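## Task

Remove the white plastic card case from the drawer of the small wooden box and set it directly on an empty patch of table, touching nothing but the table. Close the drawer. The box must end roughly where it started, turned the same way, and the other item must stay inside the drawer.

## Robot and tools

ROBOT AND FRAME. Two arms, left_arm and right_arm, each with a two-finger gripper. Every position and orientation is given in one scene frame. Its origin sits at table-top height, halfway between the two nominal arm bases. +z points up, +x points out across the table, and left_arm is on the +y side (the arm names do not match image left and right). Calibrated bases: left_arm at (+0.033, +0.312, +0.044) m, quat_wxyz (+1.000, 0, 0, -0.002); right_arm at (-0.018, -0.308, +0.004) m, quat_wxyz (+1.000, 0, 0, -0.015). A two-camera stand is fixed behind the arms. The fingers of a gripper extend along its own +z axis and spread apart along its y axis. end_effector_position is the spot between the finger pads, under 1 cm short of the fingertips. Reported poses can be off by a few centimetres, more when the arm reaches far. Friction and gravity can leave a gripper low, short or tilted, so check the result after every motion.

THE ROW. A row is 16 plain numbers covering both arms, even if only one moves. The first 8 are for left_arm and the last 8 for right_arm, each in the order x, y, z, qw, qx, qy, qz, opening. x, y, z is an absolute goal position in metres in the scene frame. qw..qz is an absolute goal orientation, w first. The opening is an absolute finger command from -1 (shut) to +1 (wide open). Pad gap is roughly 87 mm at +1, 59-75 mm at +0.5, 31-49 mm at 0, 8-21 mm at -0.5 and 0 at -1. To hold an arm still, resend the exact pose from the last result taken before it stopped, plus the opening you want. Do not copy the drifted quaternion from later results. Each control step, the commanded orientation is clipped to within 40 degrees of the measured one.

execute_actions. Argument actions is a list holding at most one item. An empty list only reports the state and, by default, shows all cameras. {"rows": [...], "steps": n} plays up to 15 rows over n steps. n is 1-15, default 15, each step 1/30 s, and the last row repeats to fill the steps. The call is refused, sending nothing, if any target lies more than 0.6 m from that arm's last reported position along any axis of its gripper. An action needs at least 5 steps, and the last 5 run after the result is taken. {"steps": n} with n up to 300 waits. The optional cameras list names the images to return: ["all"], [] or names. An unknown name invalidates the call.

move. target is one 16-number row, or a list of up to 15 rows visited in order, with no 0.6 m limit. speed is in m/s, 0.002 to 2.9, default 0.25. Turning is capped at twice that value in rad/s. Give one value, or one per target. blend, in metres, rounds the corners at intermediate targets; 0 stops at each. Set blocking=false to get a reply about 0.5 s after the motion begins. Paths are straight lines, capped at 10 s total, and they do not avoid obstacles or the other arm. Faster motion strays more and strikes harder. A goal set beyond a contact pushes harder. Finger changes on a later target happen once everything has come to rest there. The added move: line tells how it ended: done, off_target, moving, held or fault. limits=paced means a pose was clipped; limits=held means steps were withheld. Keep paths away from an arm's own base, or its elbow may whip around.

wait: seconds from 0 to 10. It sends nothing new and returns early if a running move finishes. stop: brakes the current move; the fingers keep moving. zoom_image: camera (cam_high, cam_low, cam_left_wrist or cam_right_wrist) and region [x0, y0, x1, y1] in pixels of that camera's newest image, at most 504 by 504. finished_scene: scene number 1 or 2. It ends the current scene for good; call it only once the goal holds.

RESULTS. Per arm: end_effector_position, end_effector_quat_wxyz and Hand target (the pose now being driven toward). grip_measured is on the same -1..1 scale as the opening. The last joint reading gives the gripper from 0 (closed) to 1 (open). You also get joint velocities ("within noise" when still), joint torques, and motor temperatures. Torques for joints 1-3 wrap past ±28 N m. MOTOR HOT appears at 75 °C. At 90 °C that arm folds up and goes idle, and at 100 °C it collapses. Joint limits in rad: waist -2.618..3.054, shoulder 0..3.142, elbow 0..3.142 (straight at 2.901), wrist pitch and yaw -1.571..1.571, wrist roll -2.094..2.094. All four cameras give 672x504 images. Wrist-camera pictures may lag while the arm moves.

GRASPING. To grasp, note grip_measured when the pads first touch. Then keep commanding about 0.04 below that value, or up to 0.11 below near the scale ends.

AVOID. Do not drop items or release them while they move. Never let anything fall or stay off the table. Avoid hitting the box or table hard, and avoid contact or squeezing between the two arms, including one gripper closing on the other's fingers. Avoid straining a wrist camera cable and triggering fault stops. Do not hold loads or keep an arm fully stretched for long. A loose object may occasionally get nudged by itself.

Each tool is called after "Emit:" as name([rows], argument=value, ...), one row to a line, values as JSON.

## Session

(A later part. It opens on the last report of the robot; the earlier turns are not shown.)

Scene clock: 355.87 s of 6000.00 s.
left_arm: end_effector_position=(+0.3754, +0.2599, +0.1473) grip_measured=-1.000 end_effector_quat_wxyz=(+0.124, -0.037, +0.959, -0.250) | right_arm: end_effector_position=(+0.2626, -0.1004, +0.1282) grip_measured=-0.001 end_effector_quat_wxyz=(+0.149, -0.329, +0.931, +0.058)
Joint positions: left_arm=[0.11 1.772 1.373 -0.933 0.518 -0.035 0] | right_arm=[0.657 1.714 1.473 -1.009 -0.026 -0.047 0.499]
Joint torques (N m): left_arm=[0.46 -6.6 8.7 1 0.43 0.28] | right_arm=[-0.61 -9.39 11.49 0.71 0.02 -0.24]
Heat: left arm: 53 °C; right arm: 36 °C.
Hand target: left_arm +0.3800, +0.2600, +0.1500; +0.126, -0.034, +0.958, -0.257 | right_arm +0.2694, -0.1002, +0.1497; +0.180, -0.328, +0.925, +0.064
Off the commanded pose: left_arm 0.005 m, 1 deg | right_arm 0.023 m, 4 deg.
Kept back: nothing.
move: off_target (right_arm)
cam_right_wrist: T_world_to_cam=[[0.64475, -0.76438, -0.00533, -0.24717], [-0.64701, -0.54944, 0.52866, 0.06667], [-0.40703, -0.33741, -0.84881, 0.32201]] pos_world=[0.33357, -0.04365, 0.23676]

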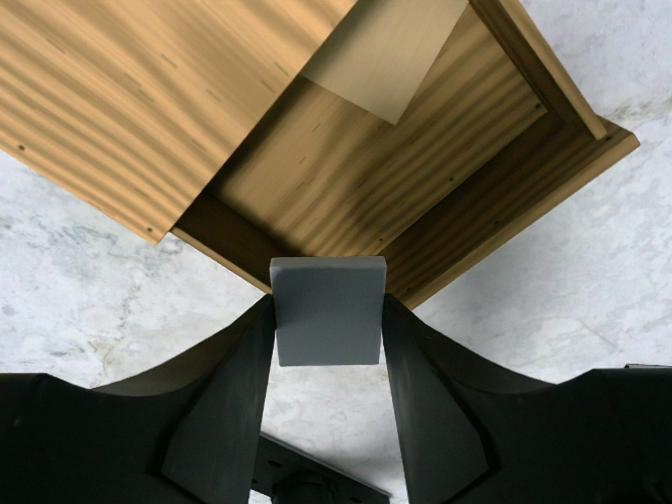

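Emit:
move([
  [0.38,0.26,0.15,0.1261,-0.0338,0.9576,-0.2566,-1,0.46,-0.30,0.16,0.1798,-0.3277,0.9253,0.0637,-0.3],
  [0.38,0.26,0.15,0.1261,-0.0338,0.9576,-0.2566,-1,0.46,-0.30,0.06,0.1798,-0.3277,0.9253,0.0637,-0.3],
  [0.38,0.26,0.15,0.1261,-0.0338,0.9576,-0.2566,-1,0.46,-0.30,0.0,0.1798,-0.3277,0.9253,0.0637,-0.3],
], speed=[0.25,0.12,0.04], cameras=["cam_right_wrist","cam_low"])

Emit:
zoom_image(camera="cam_low", region=[120, 190, 260, 300])

Scene clock: 361.73 s of 6000.00 s.
left_arm: end_effector_position=(+0.3754, +0.2599, +0.1473) grip_measured=-1.000 end_effector_quat_wxyz=(+0.124, -0.037, +0.959, -0.250) | right_arm: end_effector_position=(+0.4503, -0.3023, +0.0209) grip_measured=-0.001 end_effector_quat_wxyz=(+0.164, -0.322, +0.930, +0.063)
Joint positions: left_arm=[0.11 1.772 1.373 -0.933 0.518 -0.035 0] | right_arm=[0.009 2.252 1.809 -0.857 -0.231 -0.657 0.499]
Joint torques (N m): left_arm=[0.44 -6.61 8.72 1.01 0.42 0.31] | right_arm=[0.14 -7.8 4.21 1.54 -0.32 -0.26]
Heat: left arm: 53 °C; right arm: 37 °C.
Hand target: left_arm +0.3800, +0.2600, +0.1500; +0.126, -0.034, +0.958, -0.257 | right_arm +0.4584, -0.3001, +0.0010; +0.178, -0.328, +0.926, +0.064
Off the commanded pose: left_arm 0.005 m, 1 deg | right_arm 0.023 m, 2 deg.
Kept back: nothing.
move: off_target (right_arm)
cam_right_wrist: T_world_to_cam=[[0.63589, -0.77176, -0.00579, -0.5213], [-0.66588, -0.55241, 0.50144, 0.14206], [-0.39019, -0.31501, -0.86517, 0.23869]] pos_world=[0.51922, -0.24865, 0.13225]
Images, in order (width x height): cam_low 672x504, cam_right_wrist 672x504.

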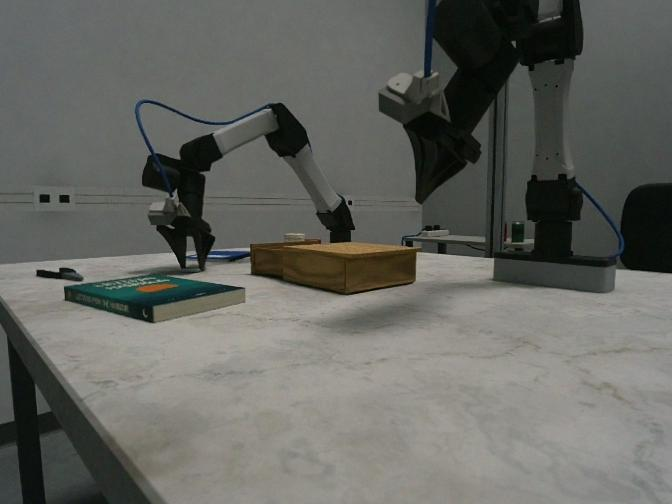

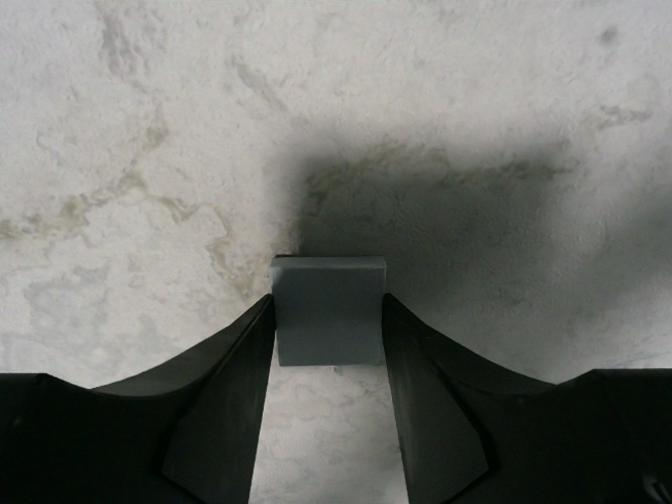

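Scaled by 3.600 from the camera's image (finer frame: 960x720).

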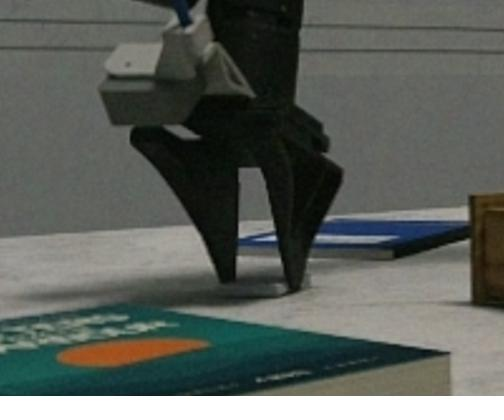

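On table. Release and retreat up, viewing the box.

Emit:
move([
  [0.38,0.26,0.15,0.1261,-0.0338,0.9576,-0.2566,-1,0.4575,-0.30,0.006,0.1798,-0.3277,0.9253,0.0637,0.3],
  [0.38,0.26,0.15,0.1261,-0.0338,0.9576,-0.2566,-1,0.455,-0.30,0.13,0.1798,-0.3277,0.9253,0.0637,0.3],
  [0.38,0.26,0.15,0.1261,-0.0338,0.9576,-0.2566,-1,0.30,-0.25,0.15,0.1274,0.0282,0.9679,0.2145,-1],
], speed=[0.05,0.12,0.3], cameras=["cam_right_wrist","cam_high"])

Emit:
zoom_image(camera="cam_high", region=[200, 100, 450, 320])

Scene clock: 367.17 s of 6000.00 s.
left_arm: end_effector_position=(+0.3754, +0.2599, +0.1473) grip_measured=-1.000 end_effector_quat_wxyz=(+0.124, -0.037, +0.959, -0.250) | right_arm: end_effector_position=(+0.2972, -0.2501, +0.1384) grip_measured=-0.996 end_effector_quat_wxyz=(+0.100, +0.028, +0.972, +0.209)
Joint positions: left_arm=[0.11 1.772 1.373 -0.933 0.518 -0.035 0] | right_arm=[-0.023 1.697 1.441 -1.11 -0.425 0.049 0.002]
Joint torques (N m): left_arm=[0.43 -6.6 8.66 0.98 0.43 0.29] | right_arm=[-0.53 -9.51 7.13 0.75 -0.35 -0.09]
Heat: left arm: 53 °C; right arm: 38 °C.
Hand target: left_arm +0.3800, +0.2600, +0.1500; +0.126, -0.034, +0.958, -0.257 | right_arm +0.2998, -0.2500, +0.1500; +0.127, +0.028, +0.968, +0.215
Off the commanded pose: left_arm 0.005 m, 1 deg | right_arm 0.012 m, 3 deg.
Kept back: nothing.
move: off_target (right_arm); target 3's new opening was sent with right_arm's hand 0.012 m and 3 deg from that target
cam_right_wrist: T_world_to_cam=[[0.00843, -0.9118, -0.41055, -0.17544], [-0.78379, -0.26098, 0.56353, 0.10938], [-0.62097, 0.31704, -0.71686, 0.5032]] pos_world=[0.39968, -0.29095, 0.22706]
Images, in order (width x height): cam_high 672x504, cam_right_wrist 672x504.

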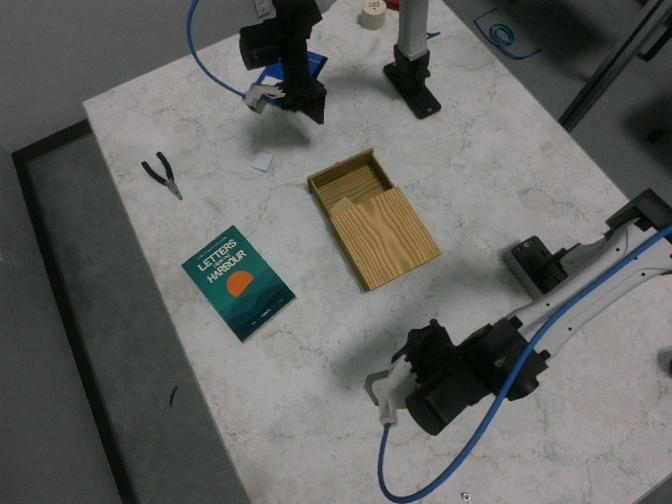

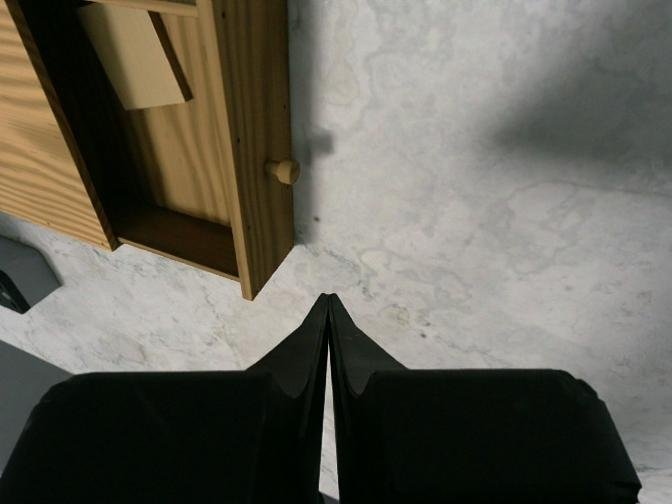

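Scaled by 2.016 from the camera's image (finer frame: 960x720).

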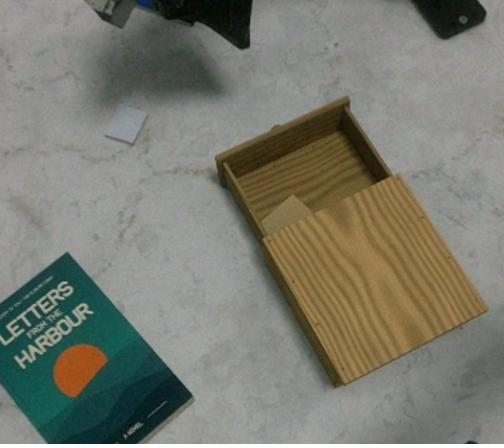

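Emit:
move([
  [0.34,0.24,0.13,0.1261,-0.0338,0.9576,-0.2566,-1,0.297,-0.24,0.055,0.1274,0.0282,0.9679,0.2145,-1],
  [0.295,0.20,0.055,0.1261,-0.0338,0.9576,-0.2566,-1,0.297,-0.22,0.05,0.1274,0.0282,0.9679,0.2145,-1],
  [0.295,0.165,0.055,0.1261,-0.0338,0.9576,-0.2566,-1,0.297,-0.19,0.05,0.1274,0.0282,0.9679,0.2145,-1],
], speed=[0.25,0.15,0.08], cameras=["cam_left_wrist","cam_right_wrist"])

Scene clock: 371.57 s of 6000.00 s.
left_arm: end_effector_position=(+0.2933, +0.1641, +0.0550) grip_measured=-1.000 end_effector_quat_wxyz=(+0.117, -0.032, +0.957, -0.263) | right_arm: end_effector_position=(+0.2938, -0.1915, +0.0551) grip_measured=-0.999 end_effector_quat_wxyz=(+0.125, +0.026, +0.968, +0.218)
Joint positions: left_arm=[-0.209 1.603 0.761 -0.342 0.45 -0.37 0] | right_arm=[0.156 1.69 1.079 -0.627 -0.389 0.246 0]
Joint torques (N m): left_arm=[-0.51 -6.54 5.33 1.5 0.05 0.15] | right_arm=[0.77 -5.16 7.09 1.09 -0.06 -0.15]
Heat: left arm: 52 °C; right arm: 38 °C.
Hand target: left_arm +0.2950, +0.1650, +0.0551; +0.126, -0.034, +0.958, -0.257 | right_arm +0.2969, -0.1900, +0.0502; +0.127, +0.028, +0.968, +0.215
Off the commanded pose: left_arm 0.002 m, 1 deg | right_arm 0.006 m, 1 deg.
Kept back: nothing.
move: done
cam_left_wrist: T_world_to_cam=[[0.00094, -0.86554, 0.50085, 0.11225], [-0.82163, 0.28483, 0.49376, 0.19173], [-0.57002, -0.41197, -0.71088, 0.41851]] pos_world=[0.39599, 0.21496, 0.14662]
cam_right_wrist: T_world_to_cam=[[0.02389, -0.90528, -0.42413, -0.15878], [-0.81175, -0.2652, 0.52032, 0.17869], [-0.58351, 0.33186, -0.7412, 0.41598]] pos_world=[0.39157, -0.2344, 0.14801]

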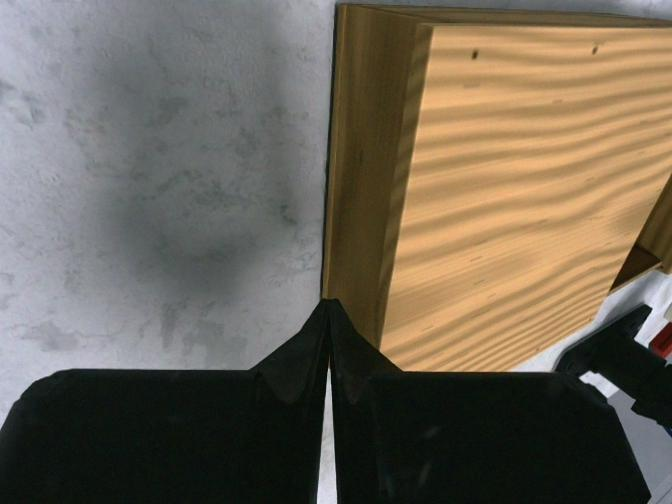

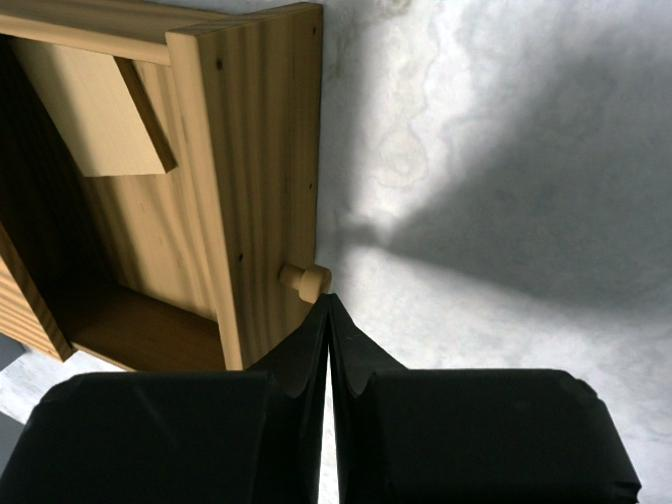

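Emit:
move([
  [0.290,0.06,0.052,0.1261,-0.0338,0.9576,-0.2566,-1,0.298,-0.178,0.05,0.1274,0.0282,0.9679,0.2145,-1],
], speed=[0.05], cameras=["cam_right_wrist","cam_high"])

Emit:
zoom_image(camera="cam_high", region=[200, 100, 450, 320])

Scene clock: 374.27 s of 6000.00 s.
left_arm: end_effector_position=(+0.2715, +0.0882, +0.0389) grip_measured=-1.000 end_effector_quat_wxyz=(+0.101, -0.037, +0.971, -0.214) | right_arm: end_effector_position=(+0.2972, -0.1989, +0.0502) grip_measured=-1.000 end_effector_quat_wxyz=(+0.133, +0.034, +0.974, +0.181)
Joint positions: left_arm=[-0.543 1.686 0.81 -0.277 0.242 -0.675 0] | right_arm=[0.171 1.69 1.079 -0.621 -0.307 0.263 0]
Joint torques (N m): left_arm=[-2.02 -5.55 9.31 2.28 0.39 -0.13] | right_arm=[2.82 -4.92 7.75 1.09 -0.75 0.17]
Heat: left arm: 52 °C; right arm: 37 °C.
Hand target: left_arm +0.2879, +0.0621, +0.0545; +0.125, -0.033, +0.958, -0.257 | right_arm +0.2971, -0.1789, +0.0507; +0.127, +0.028, +0.968, +0.214
Off the commanded pose: left_arm 0.036 m, 6 deg | right_arm 0.021 m, 4 deg.
Kept back: nothing.
move: off_target (left_arm, right_arm)
cam_right_wrist: T_world_to_cam=[[0.00238, -0.93372, -0.35799, -0.17022], [-0.82342, -0.20497, 0.52913, 0.19712], [-0.56744, 0.29352, -0.76933, 0.40574]] pos_world=[0.39295, -0.23763, 0.14691]
Images, in order (width x height): cam_high 672x504, cam_right_wrist 672x504.

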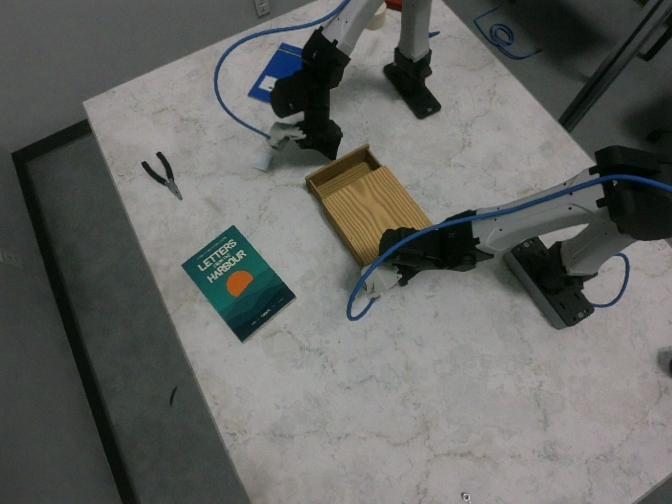

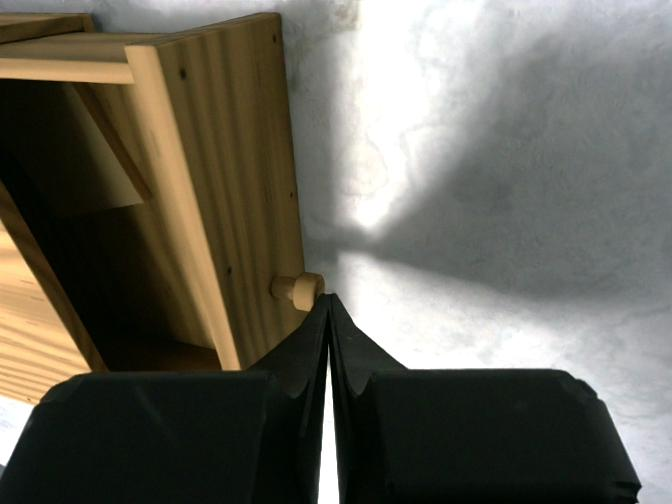

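Scaled by 2.016 from the camera's image (finer frame: 960x720).

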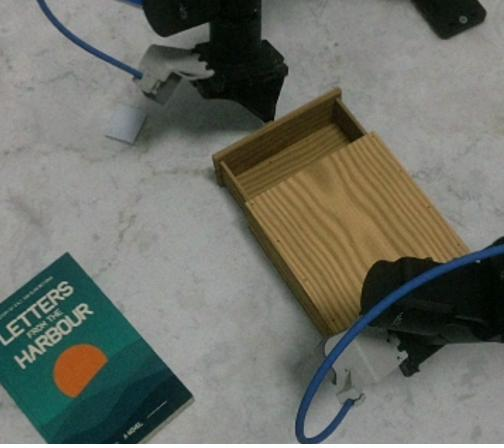

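Emit:
move([
  [0.290,0.06,0.056,0.1261,-0.0338,0.9576,-0.2566,-1,0.302,-0.115,0.052,0.1274,0.0282,0.9679,0.2145,-1],
], speed=[0.05], cameras=["cam_right_wrist","cam_high"])

Emit:
zoom_image(camera="cam_high", region=[200, 100, 450, 320])

Scene clock: 376.30 s of 6000.00 s.
left_arm: end_effector_position=(+0.2720, +0.0878, +0.0392) grip_measured=-1.000 end_effector_quat_wxyz=(+0.101, -0.039, +0.971, -0.213) | right_arm: end_effector_position=(+0.2860, -0.1458, +0.0405) grip_measured=-1.000 end_effector_quat_wxyz=(+0.109, +0.038, +0.979, +0.167)
Joint positions: left_arm=[-0.546 1.687 0.814 -0.281 0.236 -0.681 0] | right_arm=[0.35 1.741 1.107 -0.607 -0.233 0.437 0]
Joint torques (N m): left_arm=[-1.76 -6.22 9.59 2.16 0.43 -0.15] | right_arm=[3.12 -5.26 11.63 1.35 -0.78 0.16]
Heat: left arm: 52 °C; right arm: 37 °C.
Hand target: left_arm +0.2880, +0.0619, +0.0582; +0.125, -0.033, +0.958, -0.257 | right_arm +0.2995, -0.1168, +0.0538; +0.126, +0.027, +0.968, +0.214
Off the commanded pose: left_arm 0.037 m, 6 deg | right_arm 0.037 m, 6 deg.
Kept back: nothing.
move: off_target (left_arm, right_arm)
cam_right_wrist: T_world_to_cam=[[-0.01761, -0.94307, -0.33214, -0.1208], [-0.79584, -0.18787, 0.57563, 0.19657], [-0.60525, 0.27446, -0.74722, 0.38356]] pos_world=[0.38647, -0.18227, 0.13333]
Images, in order (width x height): cam_high 672x504, cam_right_wrist 672x504.

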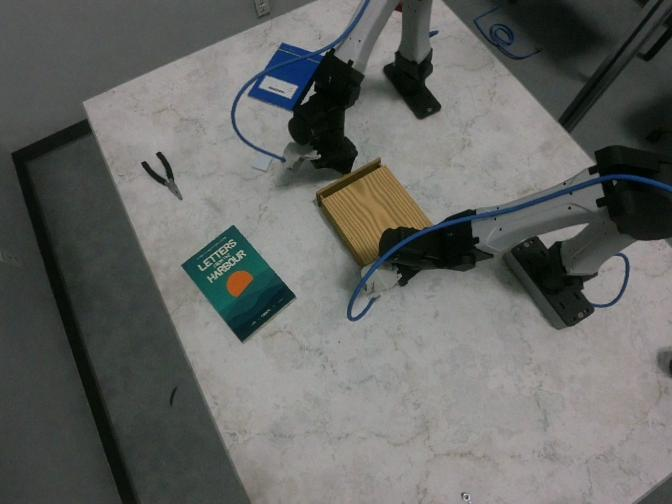

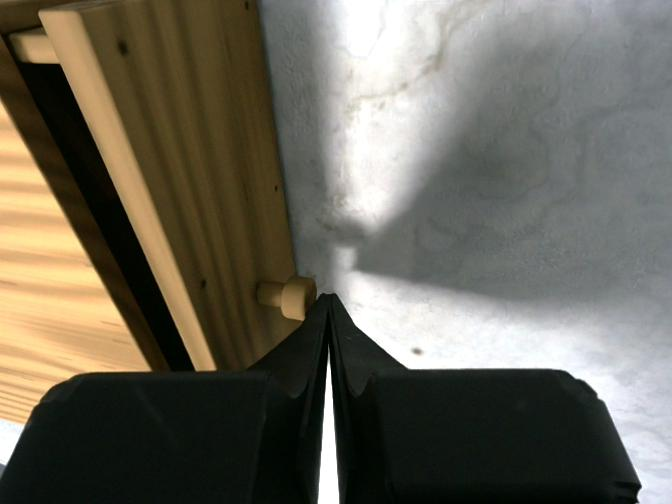

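Scaled by 2.016 from the camera's image (finer frame: 960x720).

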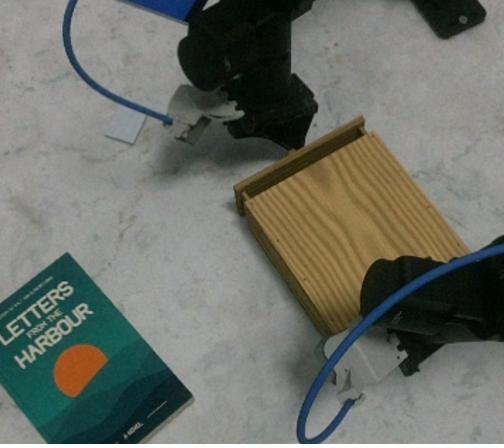

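Emit:
move([
  [0.290,0.06,0.056,0.1261,-0.0338,0.9576,-0.2566,-1,0.305,-0.077,0.055,0.1274,0.0282,0.9679,0.2145,-1],
], speed=[0.05], cameras=["cam_right_wrist","cam_high","cam_low"])

Emit:
zoom_image(camera="cam_high", region=[200, 100, 450, 320])

Scene clock: 377.70 s of 6000.00 s.
left_arm: end_effector_position=(+0.2699, +0.0928, +0.0367) grip_measured=-1.000 end_effector_quat_wxyz=(+0.098, -0.043, +0.974, -0.199) | right_arm: end_effector_position=(+0.2914, -0.1223, +0.0418) grip_measured=-1.000 end_effector_quat_wxyz=(+0.114, +0.042, +0.982, +0.144)
Joint positions: left_arm=[-0.546 1.687 0.814 -0.302 0.217 -0.681 0] | right_arm=[0.435 1.787 1.178 -0.628 -0.159 0.518 0]
Joint torques (N m): left_arm=[-1.7 -6.49 9.57 2.3 0.62 -0.11] | right_arm=[4.37 -5.44 12.01 1.52 -1.02 0.28]
Heat: left arm: 52 °C; right arm: 37 °C.
Hand target: left_arm +0.2874, +0.0628, +0.0588; +0.124, -0.032, +0.958, -0.256 | right_arm +0.3011, -0.0806, +0.0581; +0.125, +0.026, +0.969, +0.213
Off the commanded pose: left_arm 0.043 m, 8 deg | right_arm 0.049 m, 9 deg.
Kept back: nothing.
move: off_target (left_arm, right_arm)
cam_right_wrist: T_world_to_cam=[[-0.02956, -0.95662, -0.28984, -0.09805], [-0.8014, -0.15062, 0.57886, 0.21064], [-0.5974, 0.24939, -0.76218, 0.37663]] pos_world=[0.39091, -0.156, 0.13671]
Images, in order (width x height): cam_high 672x504, cam_low 672x504, cam_right_wrist 672x504.

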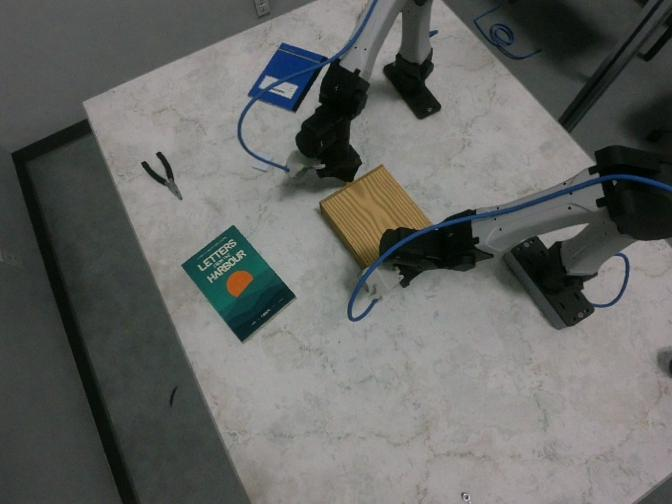

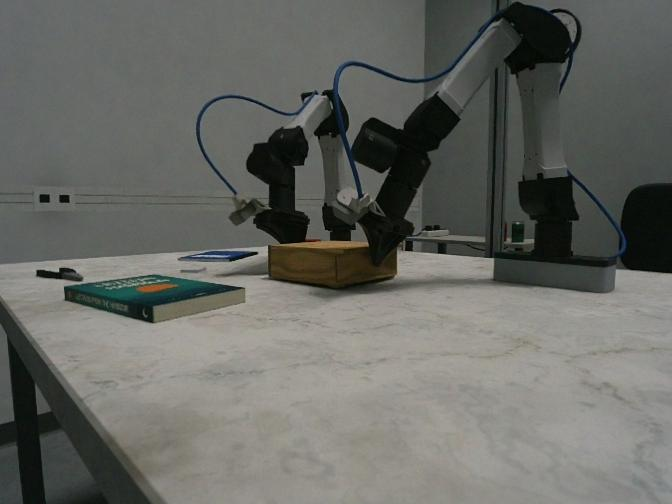

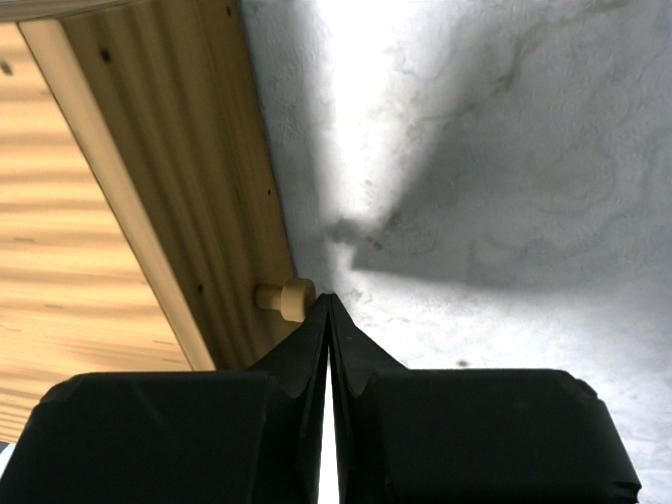

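Scaled by 2.016 from the camera's image (finer frame: 960x720).

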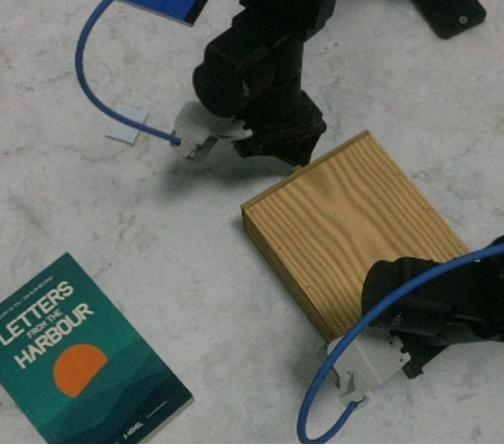

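Emit:
move([
  [0.29,0.14,0.07,0.1261,-0.0338,0.9576,-0.2566,-1,0.298,-0.17,0.06,0.1274,0.0282,0.9679,0.2145,-1],
  [0.30,0.30,0.13,0.1261,-0.0338,0.9576,-0.2566,-1,0.28,-0.25,0.14,0.1274,0.0282,0.9679,0.2145,-1],
], speed=[0.1,0.25], cameras=["cam_low","cam_high"])

Emit:
zoom_image(camera="cam_high", region=[200, 100, 420, 320])

Emit:
zoom_image(camera="cam_low", region=[220, 210, 420, 310])

Scene clock: 381.13 s of 6000.00 s.
left_arm: end_effector_position=(+0.2956, +0.2994, +0.1260) grip_measured=-1.000 end_effector_quat_wxyz=(+0.122, -0.038, +0.960, -0.250) | right_arm: end_effector_position=(+0.2733, -0.2492, +0.1250) grip_measured=-1.000 end_effector_quat_wxyz=(+0.103, +0.037, +0.972, +0.210)
Joint positions: left_arm=[0.288 1.553 1.053 -0.939 0.551 0.168 0] | right_arm=[-0.026 1.6 1.282 -1.039 -0.424 0.065 0]
Joint torques (N m): left_arm=[0.51 -4.7 8.36 0.81 0.46 0.29] | right_arm=[-0.57 -7.25 11.1 0.54 -0.36 -0.29]
Heat: left arm: 51 °C; right arm: 37 °C.
Hand target: left_arm +0.2999, +0.3000, +0.1300; +0.126, -0.034, +0.958, -0.256 | right_arm +0.2796, -0.2500, +0.1398; +0.127, +0.028, +0.968, +0.214
Off the commanded pose: left_arm 0.006 m, 1 deg | right_arm 0.016 m, 3 deg.
Kept back: nothing.
move: off_target (right_arm)
Images, in order (width x height): cam_high 672x504, cam_low 672x504.

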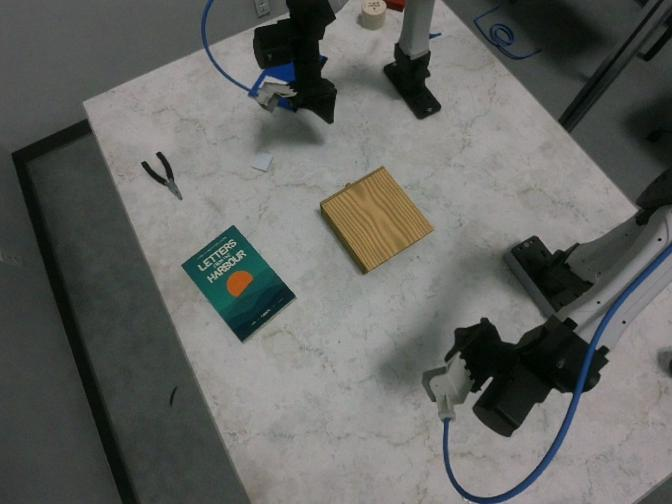

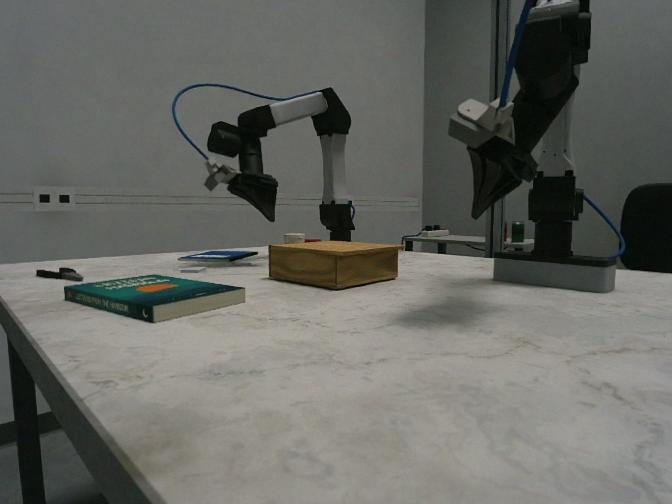

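Scaled by 2.291 from the camera's image (finer frame: 960x720).

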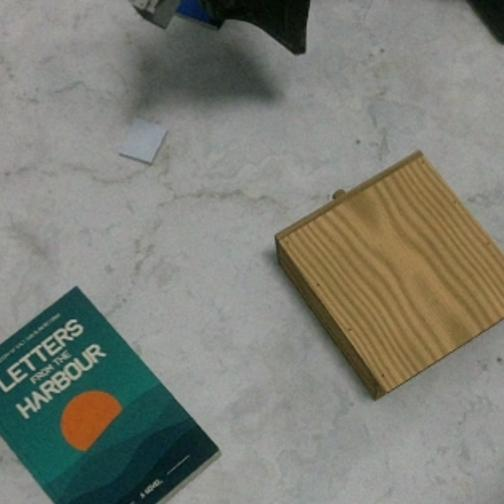

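Scaled by 2.520 from the camera's image (finer frame: 960x720).

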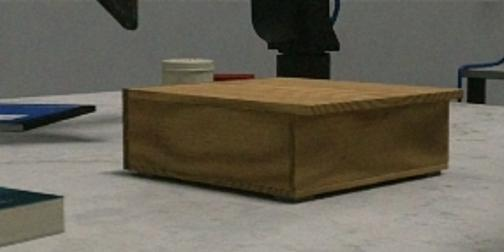

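Emit:
move([
  [0.16,0.14,0.16,0.1305,0,0.9914,0,-1,0.28,-0.25,0.14,0.1274,0.0282,0.9679,0.2145,-1],
  [0.155,-0.01,0.13,0.1305,0,0.9914,0,-1,0.28,-0.25,0.14,0.1274,0.0282,0.9679,0.2145,-1],
  [0.155,-0.01,0.05,0.1305,0,0.9914,0,-1,0.28,-0.25,0.14,0.1274,0.0282,0.9679,0.2145,-1],
  [0.225,-0.01,0.05,0.1305,0,0.9914,0,-1,0.28,-0.25,0.14,0.1274,0.0282,0.9679,0.2145,-1],
], speed=[0.25,0.2,0.12,0.05], cameras=["cam_left_wrist","cam_high"])

Emit:
zoom_image(camera="cam_high", region=[200, 100, 420, 320])

Scene clock: 388.27 s of 6000.00 s.
left_arm: end_effector_position=(+0.2166, -0.0044, +0.0504) grip_measured=-1.000 end_effector_quat_wxyz=(+0.125, +0.001, +0.992, +0.005) | right_arm: end_effector_position=(+0.2730, -0.2492, +0.1251) grip_measured=-1.000 end_effector_quat_wxyz=(+0.103, +0.036, +0.972, +0.210)
Joint positions: left_arm=[-1.051 1.976 1.345 -0.823 -0.222 -1.041 0] | right_arm=[-0.026 1.6 1.283 -1.041 -0.424 0.065 0]
Joint torques (N m): left_arm=[0.9 -7.61 8.23 0.93 -0.22 0.25] | right_arm=[-0.58 -7.32 11.04 0.54 -0.37 -0.32]
Heat: left arm: 51 °C; right arm: 37 °C.
Hand target: left_arm +0.2249, -0.0098, +0.0502; +0.131, +0.000, +0.991, +0.000 | right_arm +0.2796, -0.2499, +0.1399; +0.128, +0.028, +0.968, +0.214
Off the commanded pose: left_arm 0.010 m, 1 deg | right_arm 0.017 m, 3 deg.
Kept back: nothing.
move: off_target (right_arm)
cam_left_wrist: T_world_to_cam=[[-0.00012, -0.99975, -0.02223, -0.00518], [-0.82587, -0.01244, 0.56372, 0.17511], [-0.56386, 0.01842, -0.82567, 0.30835]] pos_world=[0.31848, -0.00868, 0.15577]
Images, in order (width x height): cam_high 672x504, cam_left_wrist 672x504.

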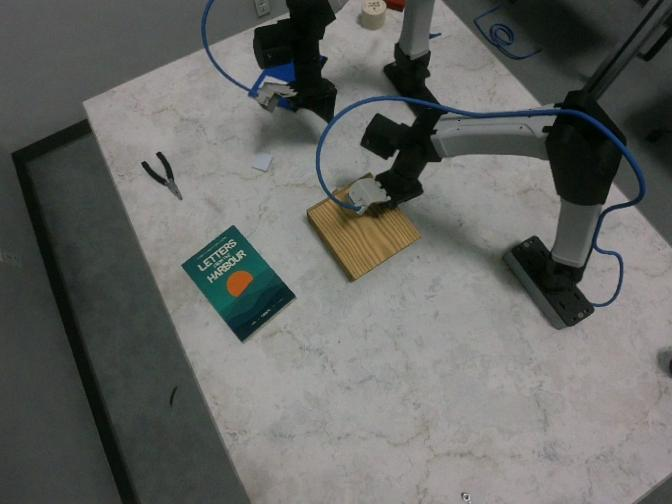

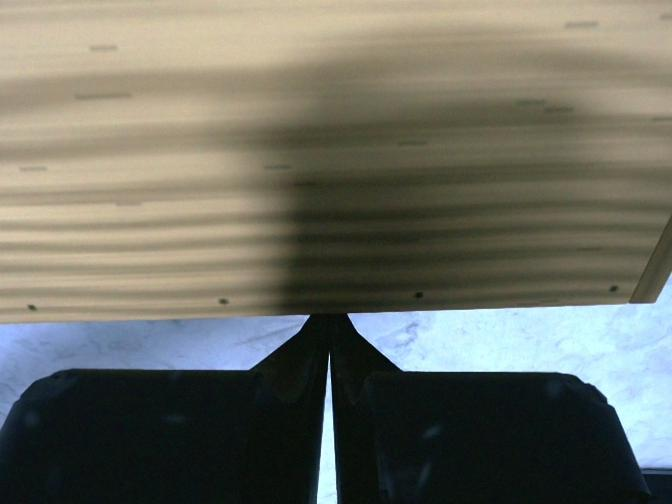

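Scaled by 2.291 from the camera's image (finer frame: 960x720).

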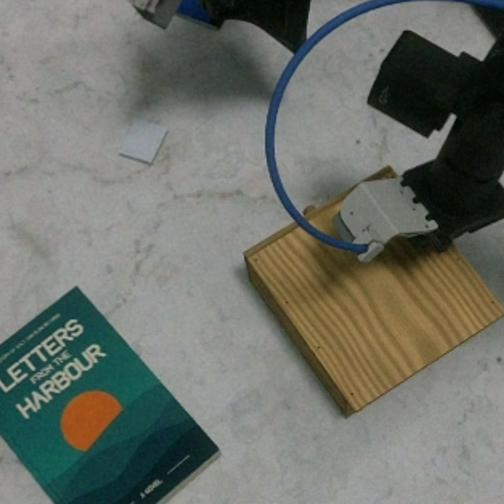

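Emit:
move([
  [0.16,0.0,0.05,0.1305,0,0.9914,0,-1,0.28,-0.25,0.14,0.1274,0.0282,0.9679,0.2145,-1],
  [0.16,0.05,0.17,0.1305,0,0.9914,0,-1,0.28,-0.25,0.14,0.1274,0.0282,0.9679,0.2145,-1],
  [0.32,0.19,0.15,0.1261,-0.0338,0.9576,-0.2566,-1,0.28,-0.25,0.14,0.1274,0.0282,0.9679,0.2145,-1],
  [0.32,0.15,0.055,0.1261,-0.0338,0.9576,-0.2566,-1,0.28,-0.25,0.14,0.1274,0.0282,0.9679,0.2145,-1],
  [0.32,0.068,0.055,0.1261,-0.0338,0.9576,-0.2566,-1,0.28,-0.25,0.14,0.1274,0.0282,0.9679,0.2145,-1],
], speed=[0.15,0.25,0.35,0.2,0.06], cameras=["cam_high"])

Emit:
zoom_image(camera="cam_high", region=[200, 100, 420, 320])

Scene clock: 396.10 s of 6000.00 s.
left_arm: end_effector_position=(+0.3079, +0.0767, +0.0506) grip_measured=-1.000 end_effector_quat_wxyz=(+0.109, -0.033, +0.961, -0.250) | right_arm: end_effector_position=(+0.2730, -0.2492, +0.1251) grip_measured=-1.000 end_effector_quat_wxyz=(+0.103, +0.036, +0.972, +0.210)
Joint positions: left_arm=[-0.488 1.766 0.926 -0.269 0.316 -0.636 0] | right_arm=[-0.026 1.6 1.283 -1.041 -0.424 0.065 0]
Joint torques (N m): left_arm=[-0.75 -6.19 8.57 1.81 0.04 0.05] | right_arm=[-0.55 -7.3 11.04 0.54 -0.36 -0.31]
Heat: left arm: 50 °C; right arm: 37 °C.
Hand target: left_arm +0.3195, +0.0683, +0.0556; +0.126, -0.034, +0.958, -0.257 | right_arm +0.2796, -0.2499, +0.1399; +0.128, +0.028, +0.968, +0.214
Off the commanded pose: left_arm 0.016 m, 2 deg | right_arm 0.017 m, 3 deg.
Kept back: nothing.
move: off_target (left_arm, right_arm)

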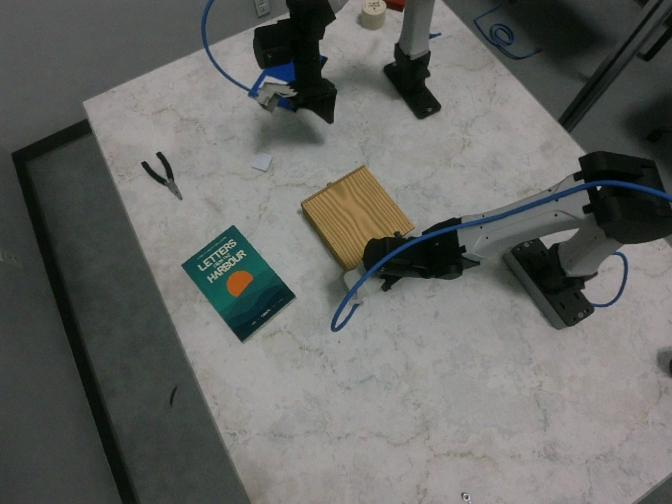

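Scaled by 2.291 from the camera's image (finer frame: 960x720).

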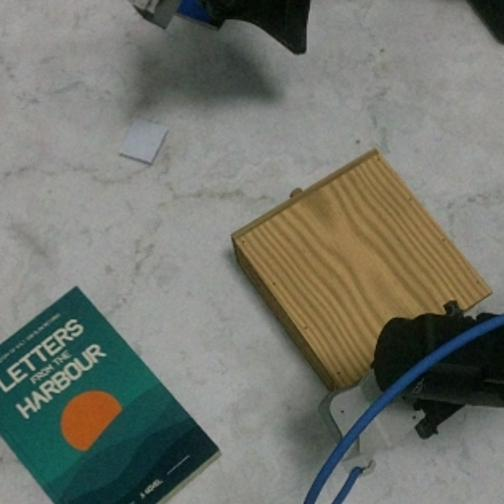

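Emit:
move([
  [0.32,0.16,0.07,0.1261,-0.0338,0.9576,-0.2566,-1,0.28,-0.25,0.14,0.1274,0.0282,0.9679,0.2145,-1],
  [0.34,0.30,0.14,0.1261,-0.0338,0.9576,-0.2566,-1,0.28,-0.25,0.14,0.1274,0.0282,0.9679,0.2145,-1],
], speed=0.2, cameras=["cam_high","cam_low"])

Emit:
zoom_image(camera="cam_high", region=[200, 100, 420, 320])

Emit:
zoom_image(camera="cam_low", region=[200, 200, 400, 310])

Scene clock: 399.53 s of 6000.00 s.
left_arm: end_effector_position=(+0.3359, +0.2994, +0.1369) grip_measured=-1.000 end_effector_quat_wxyz=(+0.124, -0.038, +0.960, -0.250) | right_arm: end_effector_position=(+0.2730, -0.2492, +0.1251) grip_measured=-1.000 end_effector_quat_wxyz=(+0.103, +0.036, +0.972, +0.210)
Joint positions: left_arm=[0.252 1.681 1.231 -0.963 0.546 0.125 0] | right_arm=[-0.026 1.6 1.283 -1.041 -0.424 0.065 0]
Joint torques (N m): left_arm=[0.49 -5.64 8.43 0.83 0.46 0.32] | right_arm=[-0.57 -7.27 11 0.53 -0.36 -0.31]
Heat: left arm: 50 °C; right arm: 37 °C.
Hand target: left_arm +0.3400, +0.3000, +0.1400; +0.126, -0.034, +0.958, -0.256 | right_arm +0.2796, -0.2499, +0.1399; +0.128, +0.028, +0.968, +0.214
Off the commanded pose: left_arm 0.005 m, 1 deg | right_arm 0.017 m, 3 deg.
Kept back: nothing.
move: off_target (right_arm)

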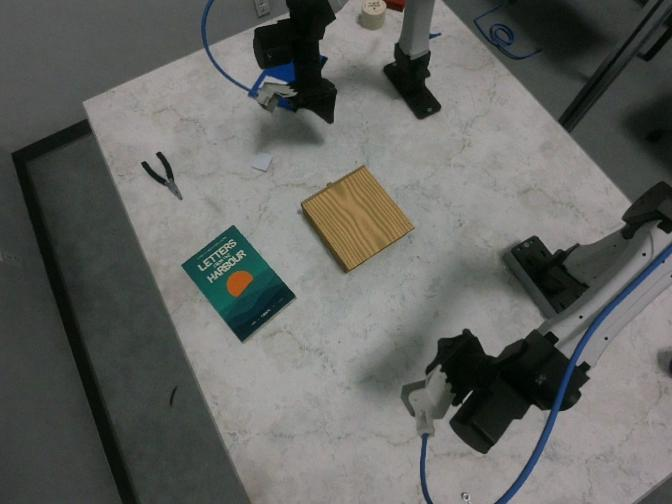

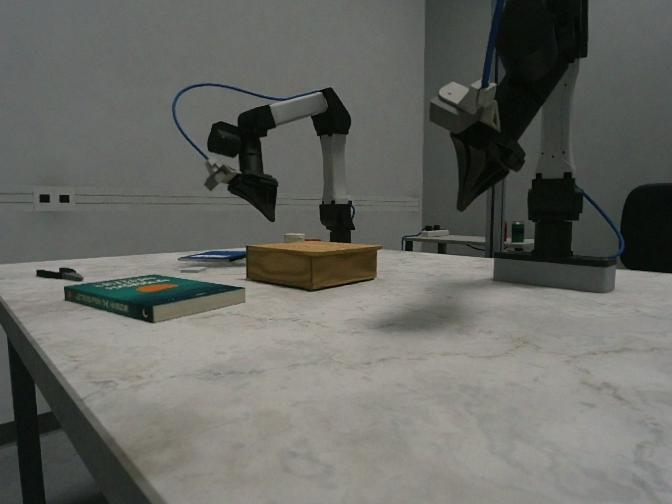

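Scaled by 2.291 from the camera's image (finer frame: 960x720).

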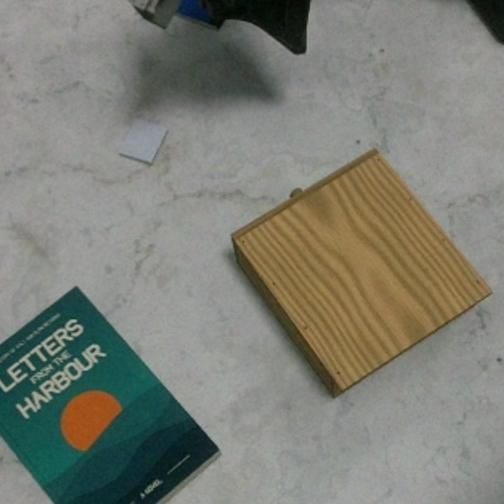

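Scaled by 2.520 from the camera's image (finer frame: 960x720).

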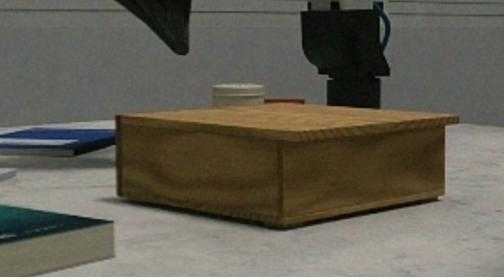

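Emit:
finished_scene(scene=2)

The scene is finished: the task was done.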